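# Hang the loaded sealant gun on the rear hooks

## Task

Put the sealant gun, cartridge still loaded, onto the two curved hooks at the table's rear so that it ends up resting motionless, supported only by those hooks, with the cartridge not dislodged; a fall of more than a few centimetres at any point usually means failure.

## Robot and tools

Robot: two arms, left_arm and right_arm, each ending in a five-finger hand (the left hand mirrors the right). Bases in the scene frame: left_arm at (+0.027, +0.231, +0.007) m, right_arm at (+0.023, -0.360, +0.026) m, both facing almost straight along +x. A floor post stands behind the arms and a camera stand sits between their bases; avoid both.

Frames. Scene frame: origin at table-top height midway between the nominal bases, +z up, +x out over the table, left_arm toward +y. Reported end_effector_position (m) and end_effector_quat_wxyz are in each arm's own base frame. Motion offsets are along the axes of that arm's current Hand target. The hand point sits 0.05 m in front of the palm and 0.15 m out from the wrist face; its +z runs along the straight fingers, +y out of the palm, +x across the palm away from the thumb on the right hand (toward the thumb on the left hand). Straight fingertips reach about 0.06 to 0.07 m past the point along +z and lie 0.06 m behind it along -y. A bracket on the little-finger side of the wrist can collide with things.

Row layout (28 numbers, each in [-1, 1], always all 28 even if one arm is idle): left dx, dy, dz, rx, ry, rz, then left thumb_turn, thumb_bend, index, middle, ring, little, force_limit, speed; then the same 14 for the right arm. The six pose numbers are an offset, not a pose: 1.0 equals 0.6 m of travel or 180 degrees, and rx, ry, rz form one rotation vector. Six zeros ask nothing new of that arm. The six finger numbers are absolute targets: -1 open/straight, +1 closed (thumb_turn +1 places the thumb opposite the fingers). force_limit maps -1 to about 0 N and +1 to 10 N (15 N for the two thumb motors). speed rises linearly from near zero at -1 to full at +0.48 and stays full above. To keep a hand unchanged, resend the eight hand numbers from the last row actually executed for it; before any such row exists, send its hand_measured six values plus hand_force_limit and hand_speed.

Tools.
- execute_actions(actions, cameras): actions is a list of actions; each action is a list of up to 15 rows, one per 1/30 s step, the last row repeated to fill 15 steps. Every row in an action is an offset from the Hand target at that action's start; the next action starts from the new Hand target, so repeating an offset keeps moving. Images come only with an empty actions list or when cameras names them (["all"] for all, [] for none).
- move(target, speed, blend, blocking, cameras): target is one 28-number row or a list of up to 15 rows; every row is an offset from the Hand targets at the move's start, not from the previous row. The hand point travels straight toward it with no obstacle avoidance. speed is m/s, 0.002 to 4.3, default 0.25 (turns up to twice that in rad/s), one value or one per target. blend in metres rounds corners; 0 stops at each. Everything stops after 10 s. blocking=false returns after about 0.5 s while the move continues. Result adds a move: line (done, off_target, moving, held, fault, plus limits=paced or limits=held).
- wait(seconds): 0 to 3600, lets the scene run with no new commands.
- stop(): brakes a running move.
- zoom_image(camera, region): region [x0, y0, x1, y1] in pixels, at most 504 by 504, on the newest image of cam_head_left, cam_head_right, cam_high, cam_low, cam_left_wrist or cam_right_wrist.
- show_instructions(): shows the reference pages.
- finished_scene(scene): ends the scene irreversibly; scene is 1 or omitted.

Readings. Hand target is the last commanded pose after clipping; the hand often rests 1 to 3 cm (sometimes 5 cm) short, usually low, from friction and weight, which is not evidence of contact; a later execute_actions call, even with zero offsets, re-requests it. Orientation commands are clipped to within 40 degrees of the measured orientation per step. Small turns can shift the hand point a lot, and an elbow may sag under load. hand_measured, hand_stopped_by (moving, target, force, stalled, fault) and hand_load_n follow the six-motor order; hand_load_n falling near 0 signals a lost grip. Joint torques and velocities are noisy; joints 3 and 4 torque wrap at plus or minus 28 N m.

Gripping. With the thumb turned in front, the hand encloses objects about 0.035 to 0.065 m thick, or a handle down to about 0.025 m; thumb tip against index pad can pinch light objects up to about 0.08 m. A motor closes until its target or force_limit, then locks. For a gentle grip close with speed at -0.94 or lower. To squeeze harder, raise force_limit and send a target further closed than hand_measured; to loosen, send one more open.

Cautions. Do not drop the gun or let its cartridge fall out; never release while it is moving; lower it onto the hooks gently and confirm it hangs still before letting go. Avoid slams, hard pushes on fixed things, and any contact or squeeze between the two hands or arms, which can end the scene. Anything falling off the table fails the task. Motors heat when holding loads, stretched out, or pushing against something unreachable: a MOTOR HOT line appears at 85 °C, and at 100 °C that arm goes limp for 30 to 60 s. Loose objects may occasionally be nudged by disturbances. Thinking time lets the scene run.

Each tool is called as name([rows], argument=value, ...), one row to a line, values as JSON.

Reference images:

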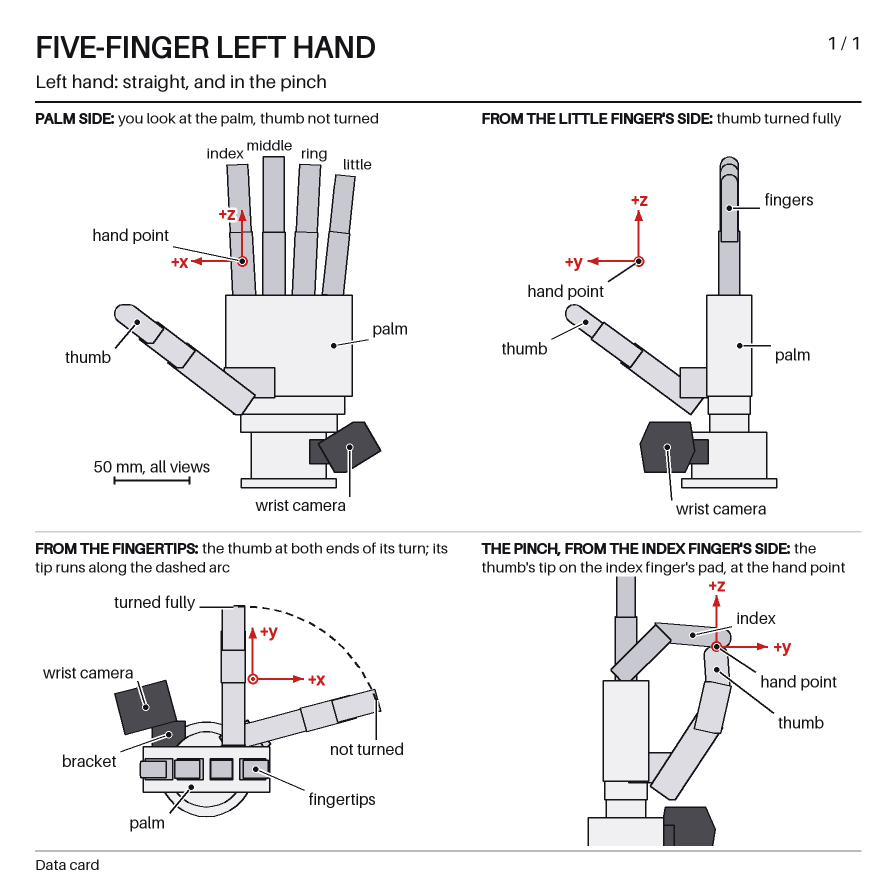

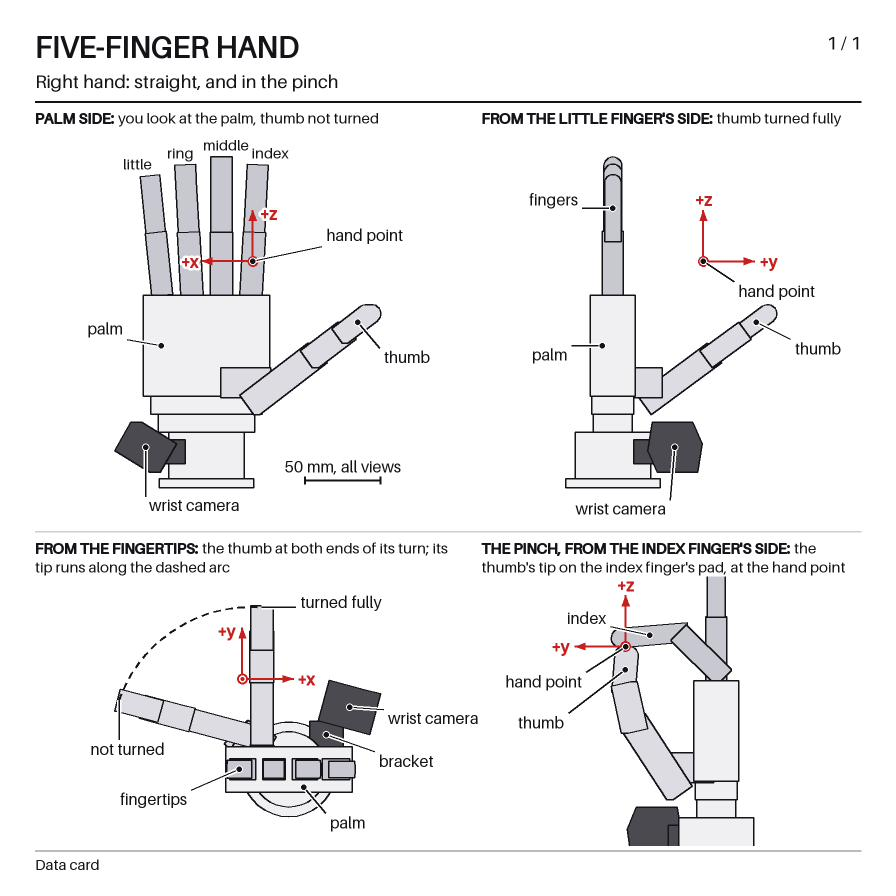

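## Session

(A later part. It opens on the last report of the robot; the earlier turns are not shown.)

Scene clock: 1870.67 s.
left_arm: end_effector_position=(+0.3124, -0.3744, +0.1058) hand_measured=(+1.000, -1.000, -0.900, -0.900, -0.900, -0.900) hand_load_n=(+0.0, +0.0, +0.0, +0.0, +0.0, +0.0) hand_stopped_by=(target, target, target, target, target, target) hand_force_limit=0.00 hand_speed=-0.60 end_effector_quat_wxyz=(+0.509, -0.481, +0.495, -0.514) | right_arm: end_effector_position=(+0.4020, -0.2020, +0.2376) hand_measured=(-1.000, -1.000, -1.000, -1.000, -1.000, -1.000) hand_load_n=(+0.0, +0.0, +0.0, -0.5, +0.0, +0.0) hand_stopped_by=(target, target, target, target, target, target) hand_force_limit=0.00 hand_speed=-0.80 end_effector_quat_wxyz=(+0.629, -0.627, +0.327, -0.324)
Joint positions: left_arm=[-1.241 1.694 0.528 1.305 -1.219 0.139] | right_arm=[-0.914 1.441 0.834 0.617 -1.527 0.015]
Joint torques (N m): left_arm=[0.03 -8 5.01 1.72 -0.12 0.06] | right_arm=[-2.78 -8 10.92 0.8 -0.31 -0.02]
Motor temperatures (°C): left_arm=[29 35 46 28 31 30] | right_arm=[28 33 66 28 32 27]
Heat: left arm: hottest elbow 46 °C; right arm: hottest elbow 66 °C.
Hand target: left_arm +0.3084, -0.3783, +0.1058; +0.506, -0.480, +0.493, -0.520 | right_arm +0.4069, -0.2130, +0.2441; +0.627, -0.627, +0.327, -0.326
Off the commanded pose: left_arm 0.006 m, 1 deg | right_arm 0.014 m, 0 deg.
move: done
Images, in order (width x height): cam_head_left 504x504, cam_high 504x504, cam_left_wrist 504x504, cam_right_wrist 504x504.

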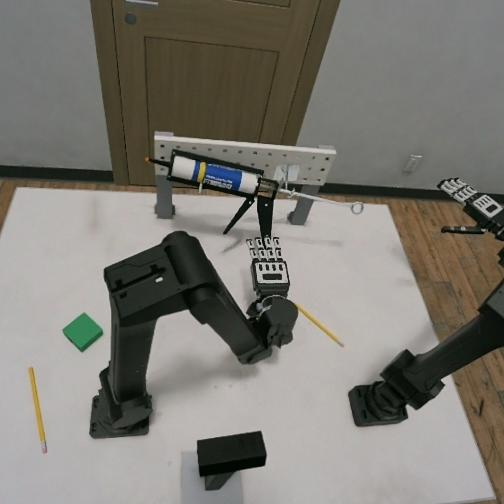

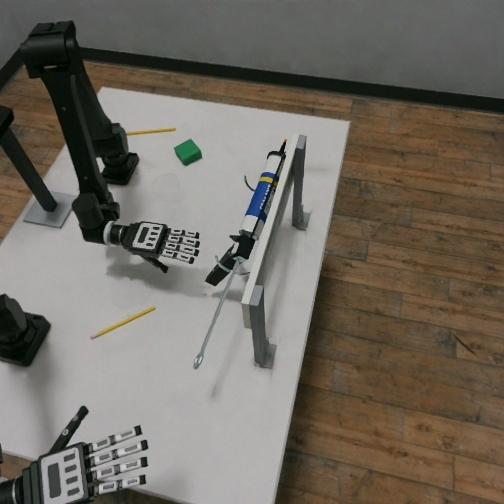

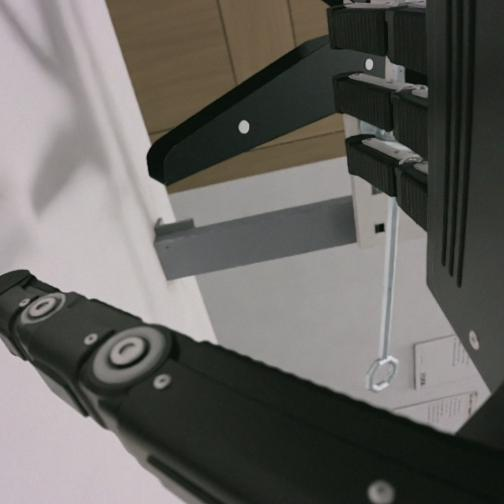

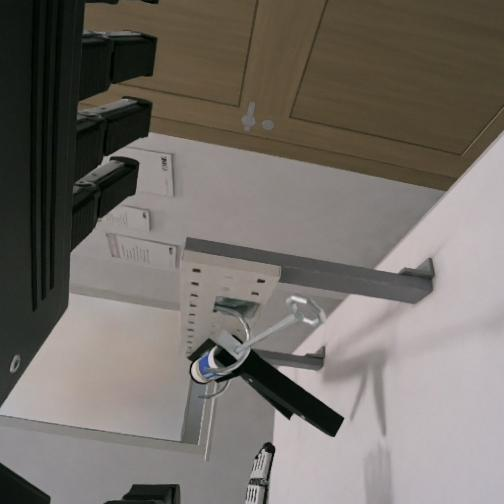

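move(target=[-0.0013,0.061,0.047,0,0,0,1,-1,-0.9,-0.9,-0.9,-0.9,0,-0.6,0,0,0,0,0,0,-1,-1,-1,-1,-1,-1,0,-0.8], cameras=["cam_head_left","cam_high","cam_right_wrist","cam_left_wrist"], speed=0.06)

zoom_image(camera="cam_right_wrist", region=[120, 260, 360, 500])

Scene clock: 1879.33 s.
left_arm: end_effector_position=(+0.3307, -0.3699, +0.0625) hand_measured=(+1.000, -1.000, -0.900, -0.900, -0.900, -0.900) hand_load_n=(+0.0, +0.0, +0.0, +0.0, +0.0, +0.0) hand_stopped_by=(target, target, target, target, target, target) hand_force_limit=0.00 hand_speed=-0.60 end_effector_quat_wxyz=(+0.512, -0.469, +0.512, -0.506) | right_arm: end_effector_position=(+0.4020, -0.2020, +0.2376) hand_measured=(-1.000, -1.000, -1.000, -1.000, -1.000, -1.000) hand_load_n=(-0.5, +0.0, +0.0, +0.0, +0.0, +0.0) hand_stopped_by=(target, target, target, target, target, target) hand_force_limit=0.00 hand_speed=-0.80 end_effector_quat_wxyz=(+0.629, -0.627, +0.327, -0.324)
Joint positions: left_arm=[-1.185 1.832 0.532 1.388 -1.147 0.13] | right_arm=[-0.914 1.441 0.834 0.617 -1.527 0.015]
Joint torques (N m): left_arm=[1.85 -8.88 5.96 1.78 -0.01 -0.09] | right_arm=[-2.67 -8.06 10.92 0.85 -0.31 -0.02]
Motor temperatures (°C): left_arm=[29 35 46 29 31 30] | right_arm=[28 33 66 28 32 27]
Heat: left arm: hottest elbow 46 °C; right arm: hottest elbow 66 °C.
Hand target: left_arm +0.3385, -0.3785, +0.0708; +0.505, -0.480, +0.493, -0.520 | right_arm +0.4069, -0.2130, +0.2441; +0.627, -0.627, +0.327, -0.326
Off the commanded pose: left_arm 0.014 m, 3 deg | right_arm 0.014 m, 0 deg.
move: off_target (left_arm)
Images, in order (width x height): cam_head_left 504x504, cam_high 504x504, cam_left_wrist 504x504, cam_right_wrist 504x504.

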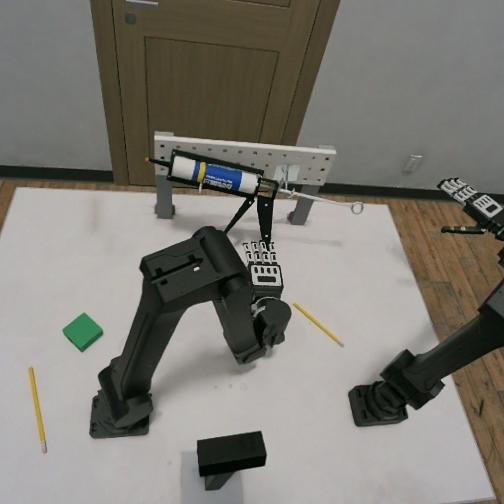

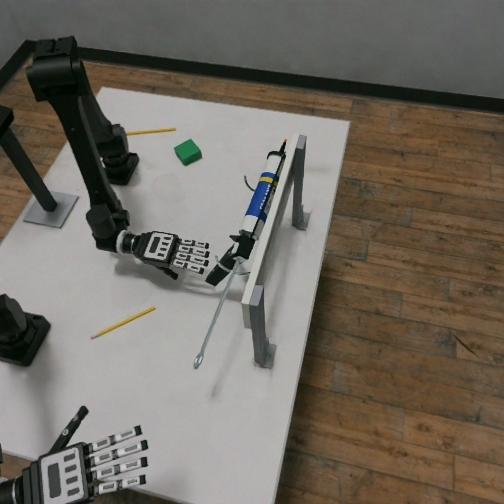

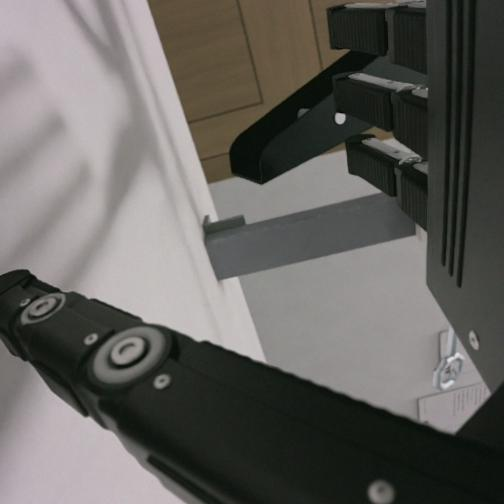

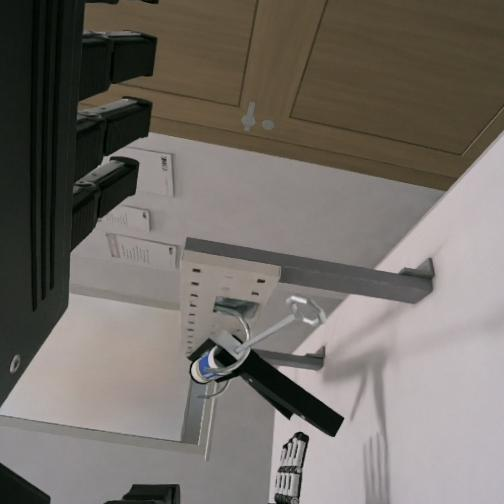

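Scaled by 2.100 from the camera's image (finer frame: 720x720).

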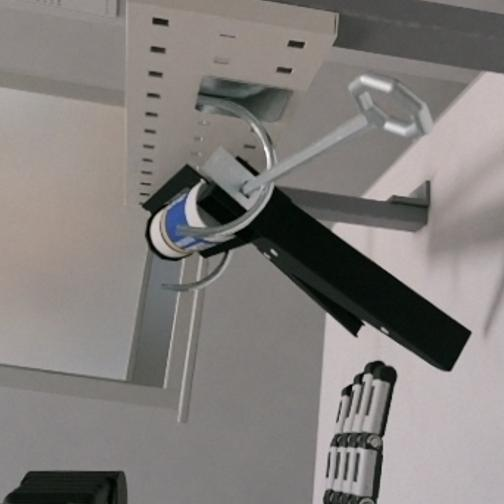

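move(target=[-0.002,0.0039,0.0748,0,0,0,1,-1,-0.9,-0.9,-0.9,-0.9,0,-0.6,0,0,0,0,0,0,-1,-1,-1,-1,-1,-1,0,-0.8], cameras=["cam_head_left","cam_high","cam_right_wrist","cam_left_wrist"], speed=0.03)

zoom_image(camera="cam_right_wrist", region=[120, 260, 360, 500])

zoom_image(camera="cam_high", region=[185, 120, 315, 290])

Scene clock: 1893.67 s.
left_arm: end_effector_position=(+0.3746, -0.3716, +0.0672) hand_measured=(+1.000, -1.000, -0.900, -0.900, -0.900, -0.900) hand_load_n=(+0.0, +0.0, +0.0, +0.0, +0.0, -0.5) hand_stopped_by=(target, target, target, target, target, target) hand_force_limit=0.00 hand_speed=-0.60 end_effector_quat_wxyz=(+0.509, -0.473, +0.504, -0.514) | right_arm: end_effector_position=(+0.4020, -0.2020, +0.2376) hand_measured=(-1.000, -1.000, -1.000, -1.000, -1.000, -1.000) hand_load_n=(-0.5, +0.0, +0.0, +0.0, +0.0, +0.0) hand_stopped_by=(target, target, target, target, target, target) hand_force_limit=0.00 hand_speed=-0.80 end_effector_quat_wxyz=(+0.629, -0.627, +0.327, -0.324)
Joint positions: left_arm=[-1.079 1.846 0.584 1.353 -1.041 0.106] | right_arm=[-0.914 1.441 0.834 0.617 -1.527 0.015]
Joint torques (N m): left_arm=[1.2 -9.58 6.42 0.98 0.03 -0.15] | right_arm=[-2.73 -8.12 10.96 0.83 -0.32 -0.01]
Motor temperatures (°C): left_arm=[29 35 45 29 31 30] | right_arm=[28 33 66 28 32 27]
Heat: left arm: hottest elbow 45 °C; right arm: hottest elbow 66 °C.
Hand target: left_arm +0.3833, -0.3786, +0.0707; +0.505, -0.480, +0.494, -0.520 | right_arm +0.4069, -0.2130, +0.2441; +0.627, -0.627, +0.327, -0.326
Off the commanded pose: left_arm 0.012 m, 2 deg | right_arm 0.014 m, 0 deg.
move: off_target (left_arm)
Images, in order (width x height): cam_head_left 504x504, cam_high 504x504, cam_left_wrist 504x504, cam_right_wrist 504x504.

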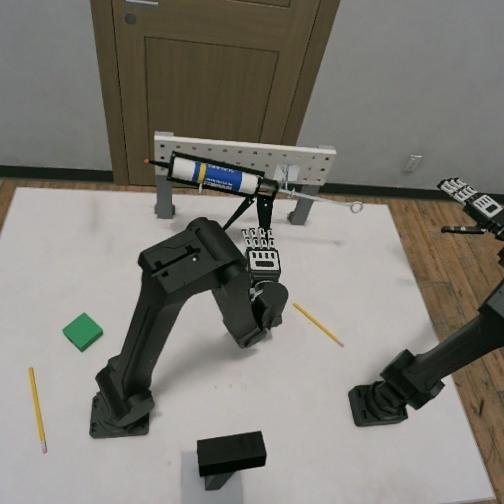

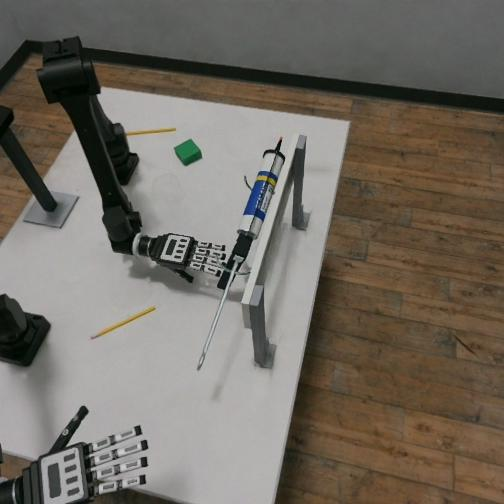

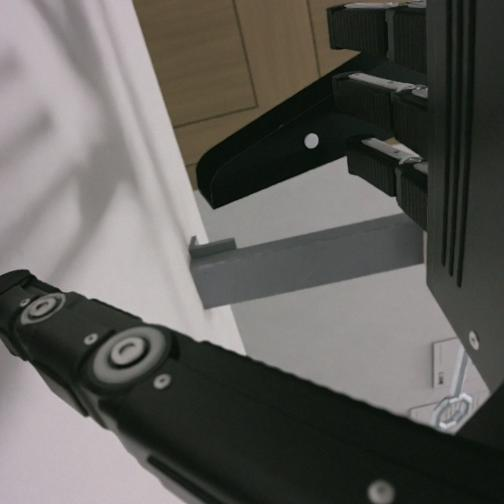

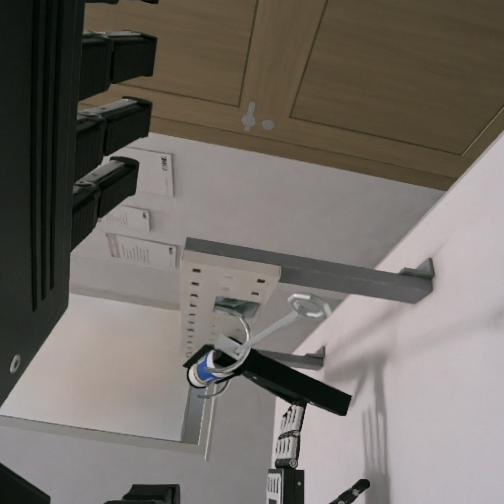

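Scaled by 2.100 from the camera's image (finer frame: 720x720).

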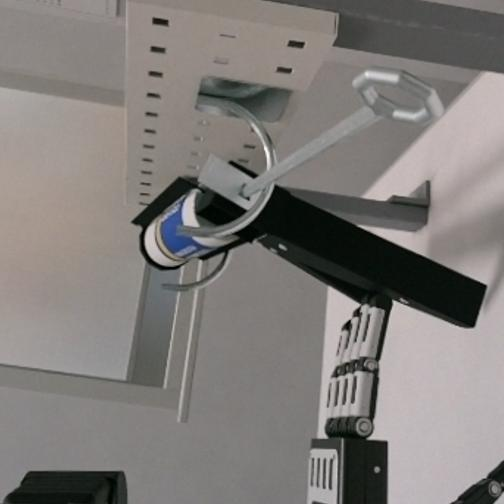

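Scaled by 2.965 from the camera's image (finer frame: 720x720).

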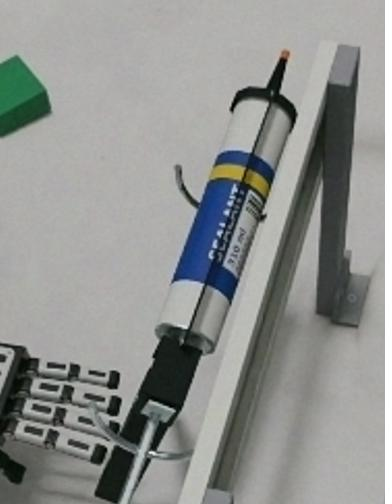

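move(target=[-0.001,0.002,0.035,0,0,0,1,-1,-0.9,-0.9,-0.9,-0.9,0,-0.6,0,0,0,0,0,0,-1,-1,-1,-1,-1,-1,0,-0.8], cameras=["cam_head_left","cam_high","cam_right_wrist","cam_left_wrist"], speed=0.03)

zoom_image(camera="cam_right_wrist", region=[120, 260, 360, 500])

zoom_image(camera="cam_high", region=[185, 120, 315, 290])

Scene clock: 1910.83 s.
left_arm: end_effector_position=(+0.3942, -0.3719, +0.0659) hand_measured=(+1.000, -1.000, -0.900, -0.900, -0.900, -0.900) hand_load_n=(+0.0, +0.0, -0.5, +0.0, +0.0, +0.0) hand_stopped_by=(target, target, target, target, target, target) hand_force_limit=0.00 hand_speed=-0.60 end_effector_quat_wxyz=(+0.509, -0.472, +0.505, -0.513) | right_arm: end_effector_position=(+0.4020, -0.2020, +0.2376) hand_measured=(-1.000, -1.000, -1.000, -1.000, -1.000, -1.000) hand_load_n=(+0.0, +0.0, +0.0, +0.0, +0.0, +0.0) hand_stopped_by=(target, target, target, target, target, target) hand_force_limit=0.00 hand_speed=-0.80 end_effector_quat_wxyz=(+0.629, -0.627, +0.327, -0.324)
Joint positions: left_arm=[-1.035 1.858 0.611 1.327 -0.995 0.097] | right_arm=[-0.914 1.441 0.834 0.617 -1.527 0.015]
Joint torques (N m): left_arm=[1.49 -9.7 6.97 1.06 -0.03 -0.11] | right_arm=[-2.78 -8 10.93 0.81 -0.32 -0.01]
Motor temperatures (°C): left_arm=[29 35 45 28 31 30] | right_arm=[28 33 66 28 32 27]
Heat: left arm: hottest elbow 45 °C; right arm: hottest elbow 66 °C.
Hand target: left_arm +0.4045, -0.3784, +0.0706; +0.506, -0.480, +0.493, -0.520 | right_arm +0.4069, -0.2130, +0.2441; +0.627, -0.627, +0.327, -0.326
Off the commanded pose: left_arm 0.013 m, 2 deg | right_arm 0.014 m, 0 deg.
move: off_target (left_arm)
Images, in order (width x height): cam_head_left 504x504, cam_high 504x504, cam_left_wrist 504x504, cam_right_wrist 504x504.

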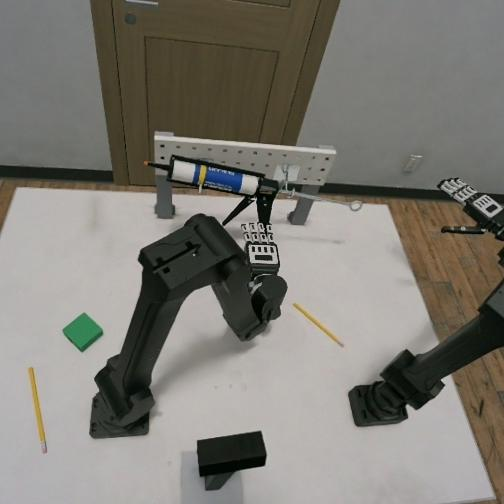

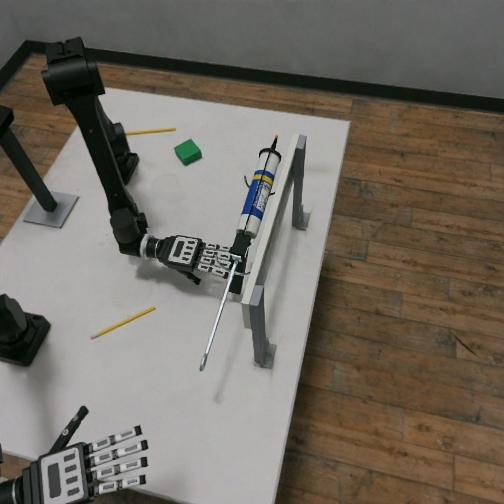

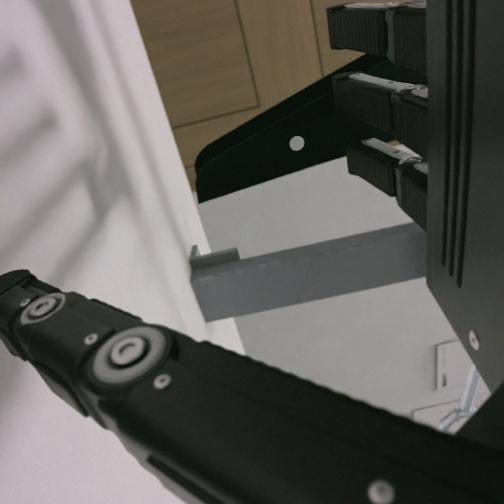

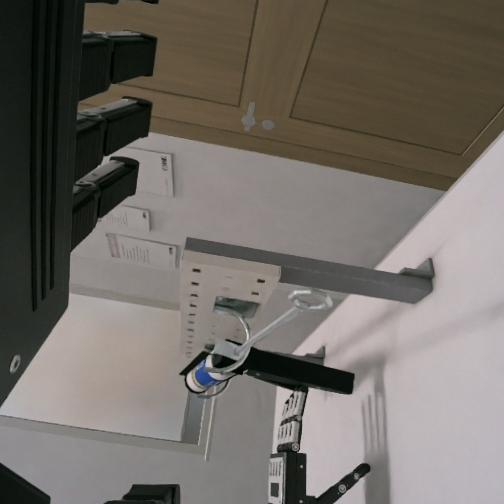

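Scaled by 2.100 from the camera's image (finer frame: 720x720).

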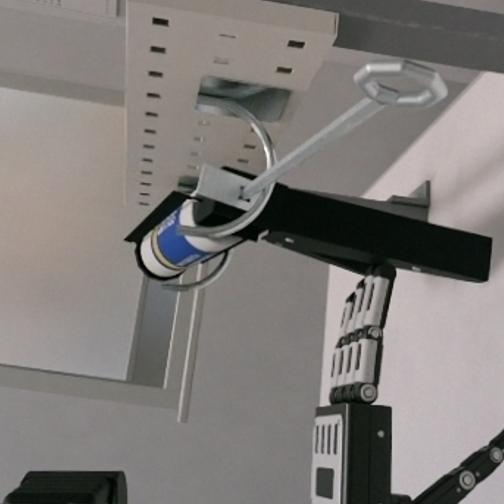

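Scaled by 2.965 from the camera's image (finer frame: 720x720).

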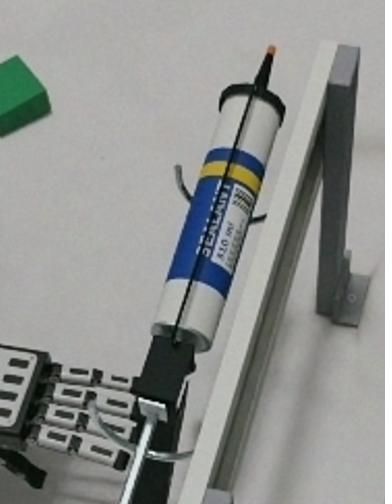

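move(target=[0.003,-0.004,-0.12,0,0,0,1,-1,-0.9,-0.9,-0.9,-0.9,0,-0.6,0,0,0,0,0,0,-1,-1,-1,-1,-1,-1,0,-0.8], cameras=["cam_head_left","cam_high","cam_low","cam_right_wrist"], speed=0.04)

zoom_image(camera="cam_right_wrist", region=[120, 260, 360, 500])

zoom_image(camera="cam_high", region=[185, 120, 315, 290])

zoom_image(camera="cam_head_left", region=[140, 130, 380, 290])

Scene clock: 1920.57 s.
left_arm: end_effector_position=(+0.3356, -0.3758, +0.0603) hand_measured=(+1.000, -1.000, -0.900, -0.900, -0.900, -0.900) hand_load_n=(+0.0, +0.0, +0.0, +0.0, +0.0, +0.0) hand_stopped_by=(target, target, target, target, target, target) hand_force_limit=0.00 hand_speed=-0.60 end_effector_quat_wxyz=(+0.507, -0.482, +0.498, -0.513) | right_arm: end_effector_position=(+0.4020, -0.2020, +0.2376) hand_measured=(-1.000, -1.000, -1.000, -1.000, -1.000, -1.000) hand_load_n=(+0.0, +0.0, +0.0, +0.0, +0.0, +0.0) hand_stopped_by=(target, target, target, target, target, target) hand_force_limit=0.00 hand_speed=-0.80 end_effector_quat_wxyz=(+0.629, -0.627, +0.327, -0.324)
Joint positions: left_arm=[-1.181 1.858 0.554 1.401 -1.157 0.1] | right_arm=[-0.914 1.441 0.834 0.617 -1.527 0.015]
Joint torques (N m): left_arm=[0.03 -10.81 3.63 1.7 -0.17 0.2] | right_arm=[-2.67 -8.06 10.95 0.81 -0.32 -0.02]
Motor temperatures (°C): left_arm=[29 35 44 28 31 30] | right_arm=[28 33 66 28 32 27]
Heat: left arm: hottest elbow 44 °C; right arm: hottest elbow 66 °C.
Hand target: left_arm +0.3323, -0.3783, +0.0693; +0.505, -0.480, +0.493, -0.520 | right_arm +0.4069, -0.2130, +0.2441; +0.627, -0.627, +0.327, -0.326
Off the commanded pose: left_arm 0.010 m, 1 deg | right_arm 0.014 m, 0 deg.
move: done

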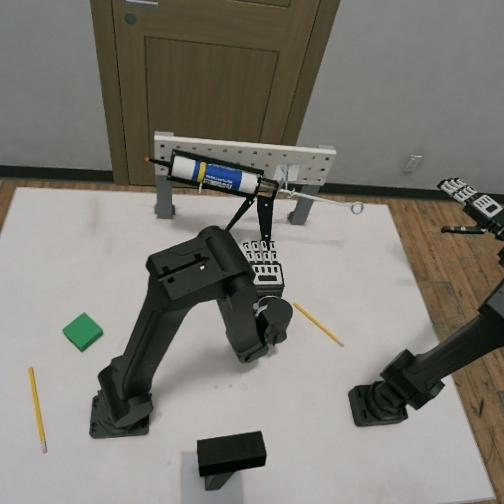

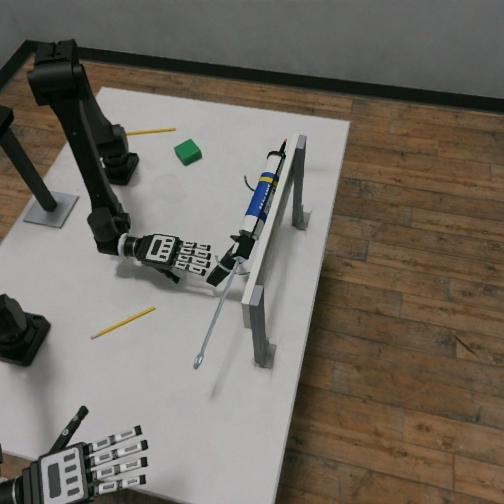

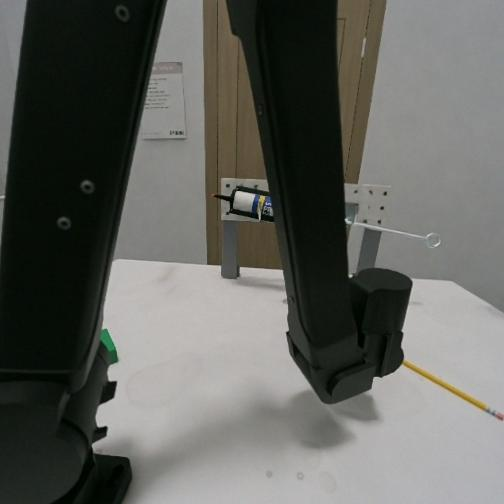

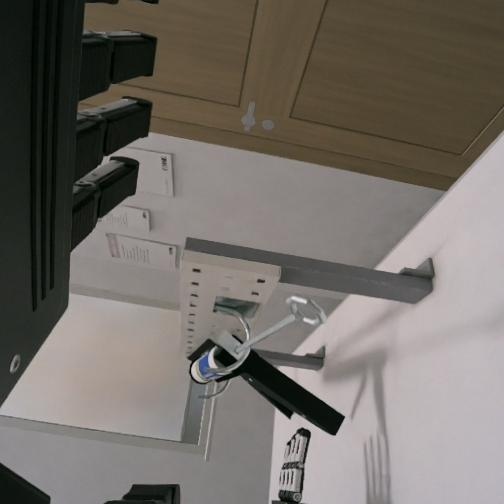

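Scaled by 2.100 from the camera's image (finer frame: 720x720).

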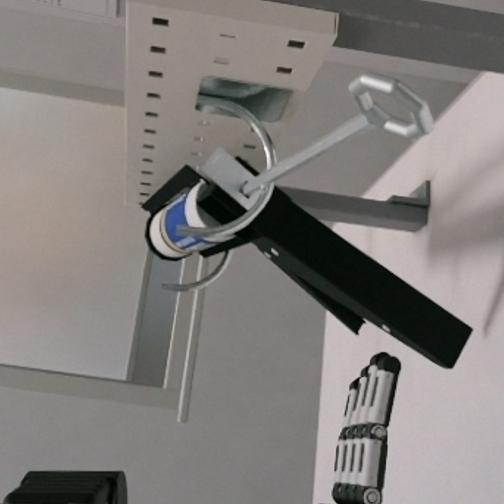

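Scaled by 2.965 from the camera's image (finer frame: 720x720).

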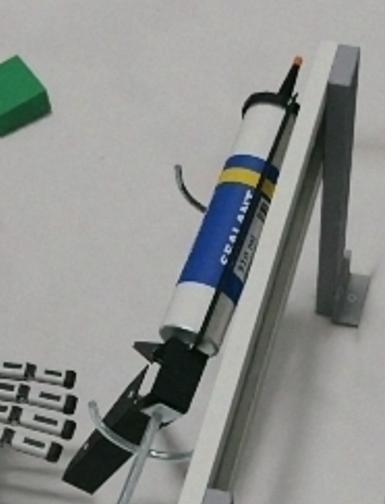

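Scaled by 2.100 from the camera's image (finer frame: 720x720).

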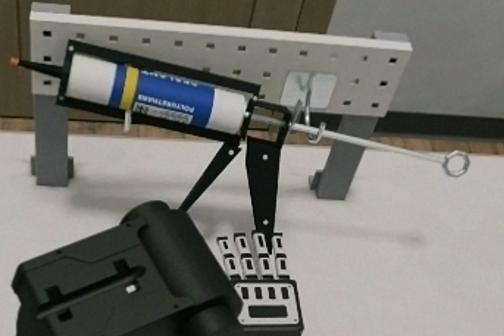

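move(target=[0.0,0.0,-0.05,0,0,0,1,-1,-0.9,-0.9,-0.9,-0.9,0,-0.6,0.19,-0.10,0.213,0,-0.05,0,-1,-1,-1,-1,-1,-1,0,-0.8], cameras=["cam_high","cam_right_wrist","cam_head_left"], speed=0.12)

Scene clock: 1949.23 s.
left_arm: end_effector_position=(+0.3064, -0.3752, +0.0607) hand_measured=(+1.000, -1.000, -0.900, -0.900, -0.900, -0.900) hand_load_n=(+0.0, +0.0, +0.0, +0.0, -0.5, +0.0) hand_stopped_by=(target, target, target, target, target, target) hand_force_limit=0.00 hand_speed=-0.60 end_effector_quat_wxyz=(+0.507, -0.482, +0.496, -0.514) | right_arm: end_effector_position=(+0.5674, -0.2278, +0.2976) hand_measured=(-1.000, -1.000, -1.000, -1.000, -1.000, -1.000) hand_load_n=(+0.0, +0.0, +0.0, +0.0, +0.0, +0.0) hand_stopped_by=(target, target, target, target, target, target) hand_force_limit=0.00 hand_speed=-0.80 end_effector_quat_wxyz=(+0.655, -0.646, +0.284, -0.270)
Joint positions: left_arm=[-1.256 1.858 0.526 1.46 -1.233 0.129] | right_arm=[-0.708 1.764 1.402 0.4 -1.474 0.061]
Joint torques (N m): left_arm=[0.09 -10.23 3.26 1.58 -0.13 0.19] | right_arm=[-1.96 -13.22 12.34 0.81 -0.05 -0.17]
Motor temperatures (°C): left_arm=[29 36 43 29 31 30] | right_arm=[28 33 66 28 32 27]
Heat: left arm: hottest elbow 43 °C; right arm: hottest elbow 66 °C.
Hand target: left_arm +0.3025, -0.3774, +0.0677; +0.506, -0.480, +0.493, -0.520 | right_arm +0.5770, -0.2334, +0.3039; +0.651, -0.651, +0.276, -0.276
Off the commanded pose: left_arm 0.008 m, 1 deg | right_arm 0.013 m, 1 deg.
move: off_target (right_arm)
Images, in order (width x height): cam_head_left 504x504, cam_high 504x504, cam_right_wrist 504x504.

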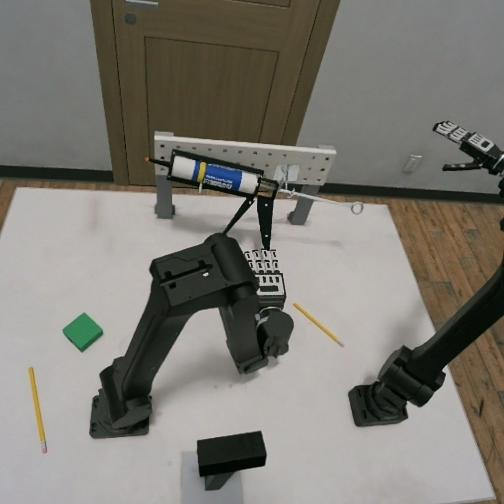

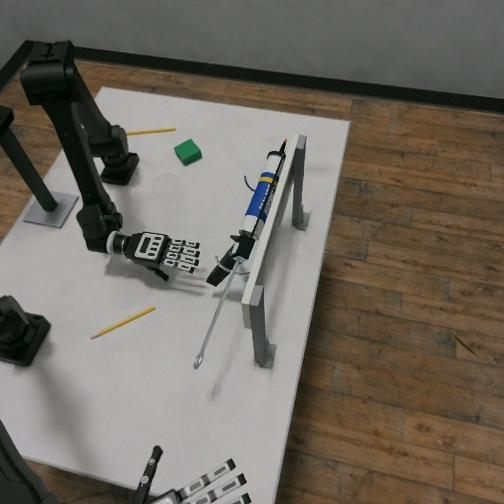

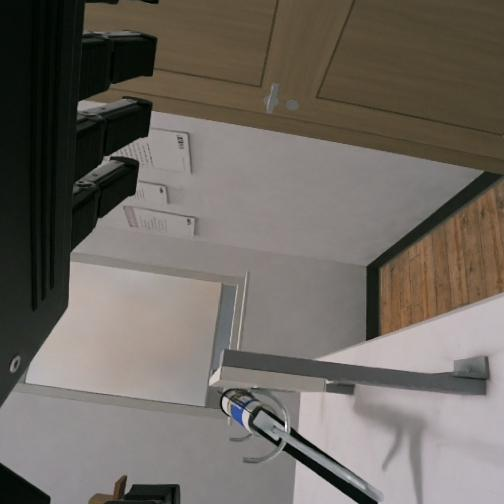

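zoom_image(camera="cam_right_wrist", region=[190, 330, 350, 490])

Scaled by 3.150 from the camera's image (finer frame: 720x720).

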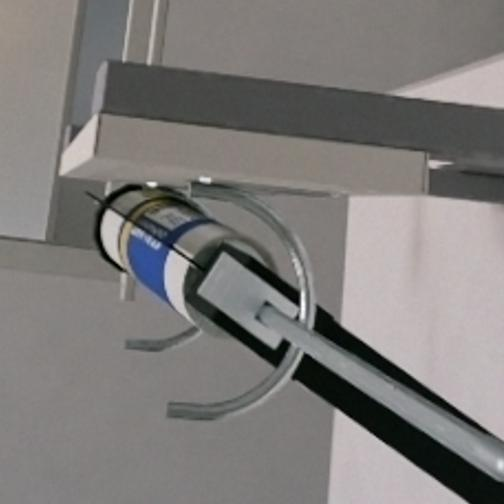

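move(target=[0.0,0.0,-0.17,0,0,0,1,-1,-0.9,-0.9,-0.9,-0.9,0,-0.6,0,0,0,0,0,0,-1,-1,-1,-1,-1,-1,0,-0.8], cameras=["all"], speed=0.12)

zoom_image(camera="cam_right_wrist", region=[205, 370, 275, 440])

zoom_image(camera="cam_low", region=[190, 160, 450, 310])

Scene clock: 2001.03 s.
left_arm: end_effector_position=(+0.2028, -0.3741, +0.0547) hand_measured=(+1.000, -1.000, -0.900, -0.900, -0.900, -0.900) hand_load_n=(+0.0, +0.0, +0.0, +0.0, +0.0, +0.0) hand_stopped_by=(target, target, target, target, target, target) hand_force_limit=0.00 hand_speed=-0.60 end_effector_quat_wxyz=(+0.498, -0.486, +0.509, -0.507) | right_arm: end_effector_position=(+0.5675, -0.2278, +0.2976) hand_measured=(-1.000, -1.000, -1.000, -1.000, -1.000, -1.000) hand_load_n=(+0.0, +0.0, +0.0, +0.0, +0.0, +0.0) hand_stopped_by=(target, target, target, target, target, target) hand_force_limit=0.00 hand_speed=-0.80 end_effector_quat_wxyz=(+0.655, -0.646, +0.284, -0.270)
Joint positions: left_arm=[-1.543 1.853 0.473 1.559 -1.51 0.193] | right_arm=[-0.708 1.764 1.402 0.4 -1.474 0.06]
Joint torques (N m): left_arm=[0.5 -10.23 2.45 1.43 -0.12 0.2] | right_arm=[-1.96 -13.16 12.1 1.11 -0.04 -0.11]
Motor temperatures (°C): left_arm=[29 36 42 28 31 30] | right_arm=[28 35 74 28 32 27]
Heat: left arm: hottest elbow 42 °C; right arm: hottest elbow 74 °C.
Hand target: left_arm +0.2006, -0.3746, +0.0625; +0.505, -0.480, +0.493, -0.520 | right_arm +0.5765, -0.2331, +0.3039; +0.653, -0.649, +0.276, -0.277 (not the last commanded pose)
Off the commanded pose: left_arm 0.008 m, 3 deg | right_arm 0.013 m, 1 deg.
joint sent to its limit (left arm) — joint 4 (wrist pitch), upper limit. The joint targets still meet the commanded pose.
move: off_target (left_arm)

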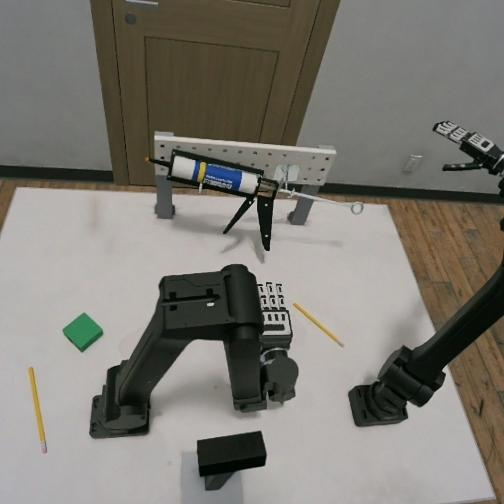

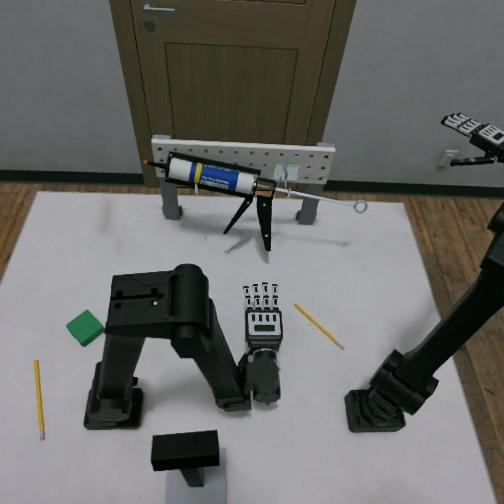

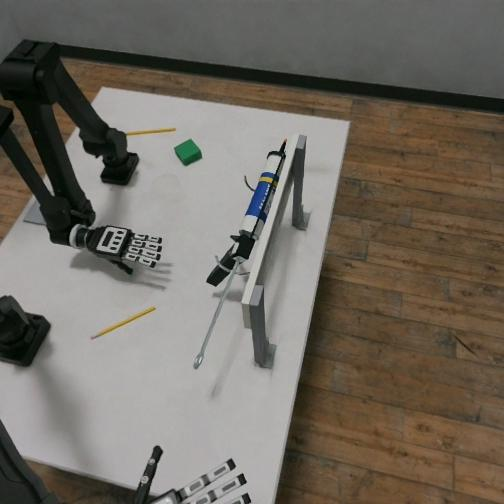

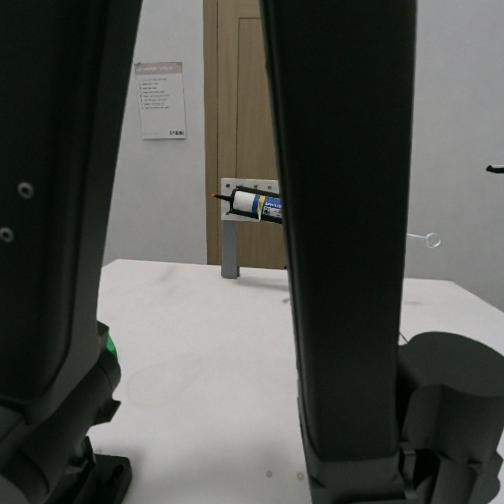

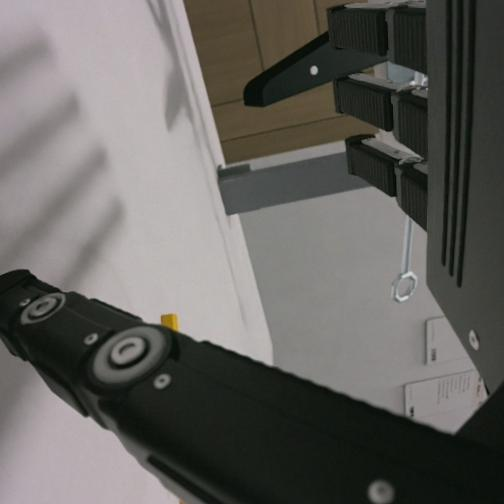

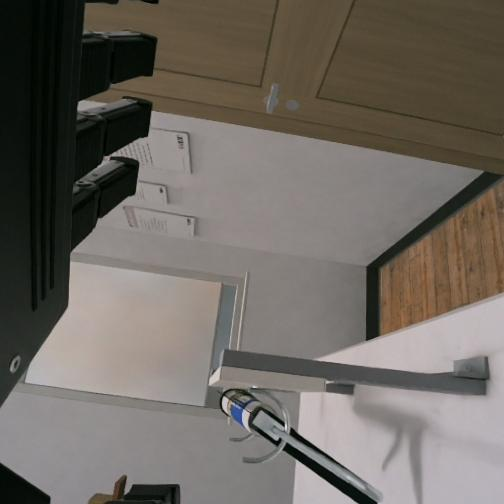

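Scaled by 7.200 from the camera's image (finer frame: 720x720).

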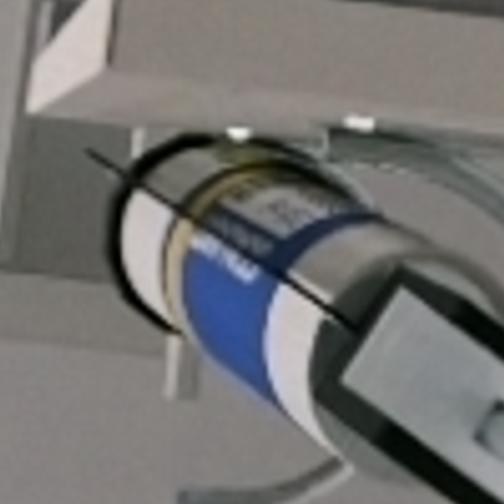

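Scaled by 1.938 from the camera's image (finer frame: 720x720).

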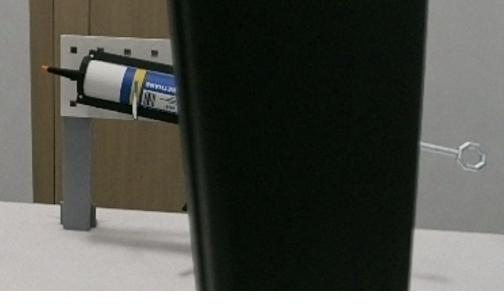

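finished_scene()

The scene is finished: the task was done.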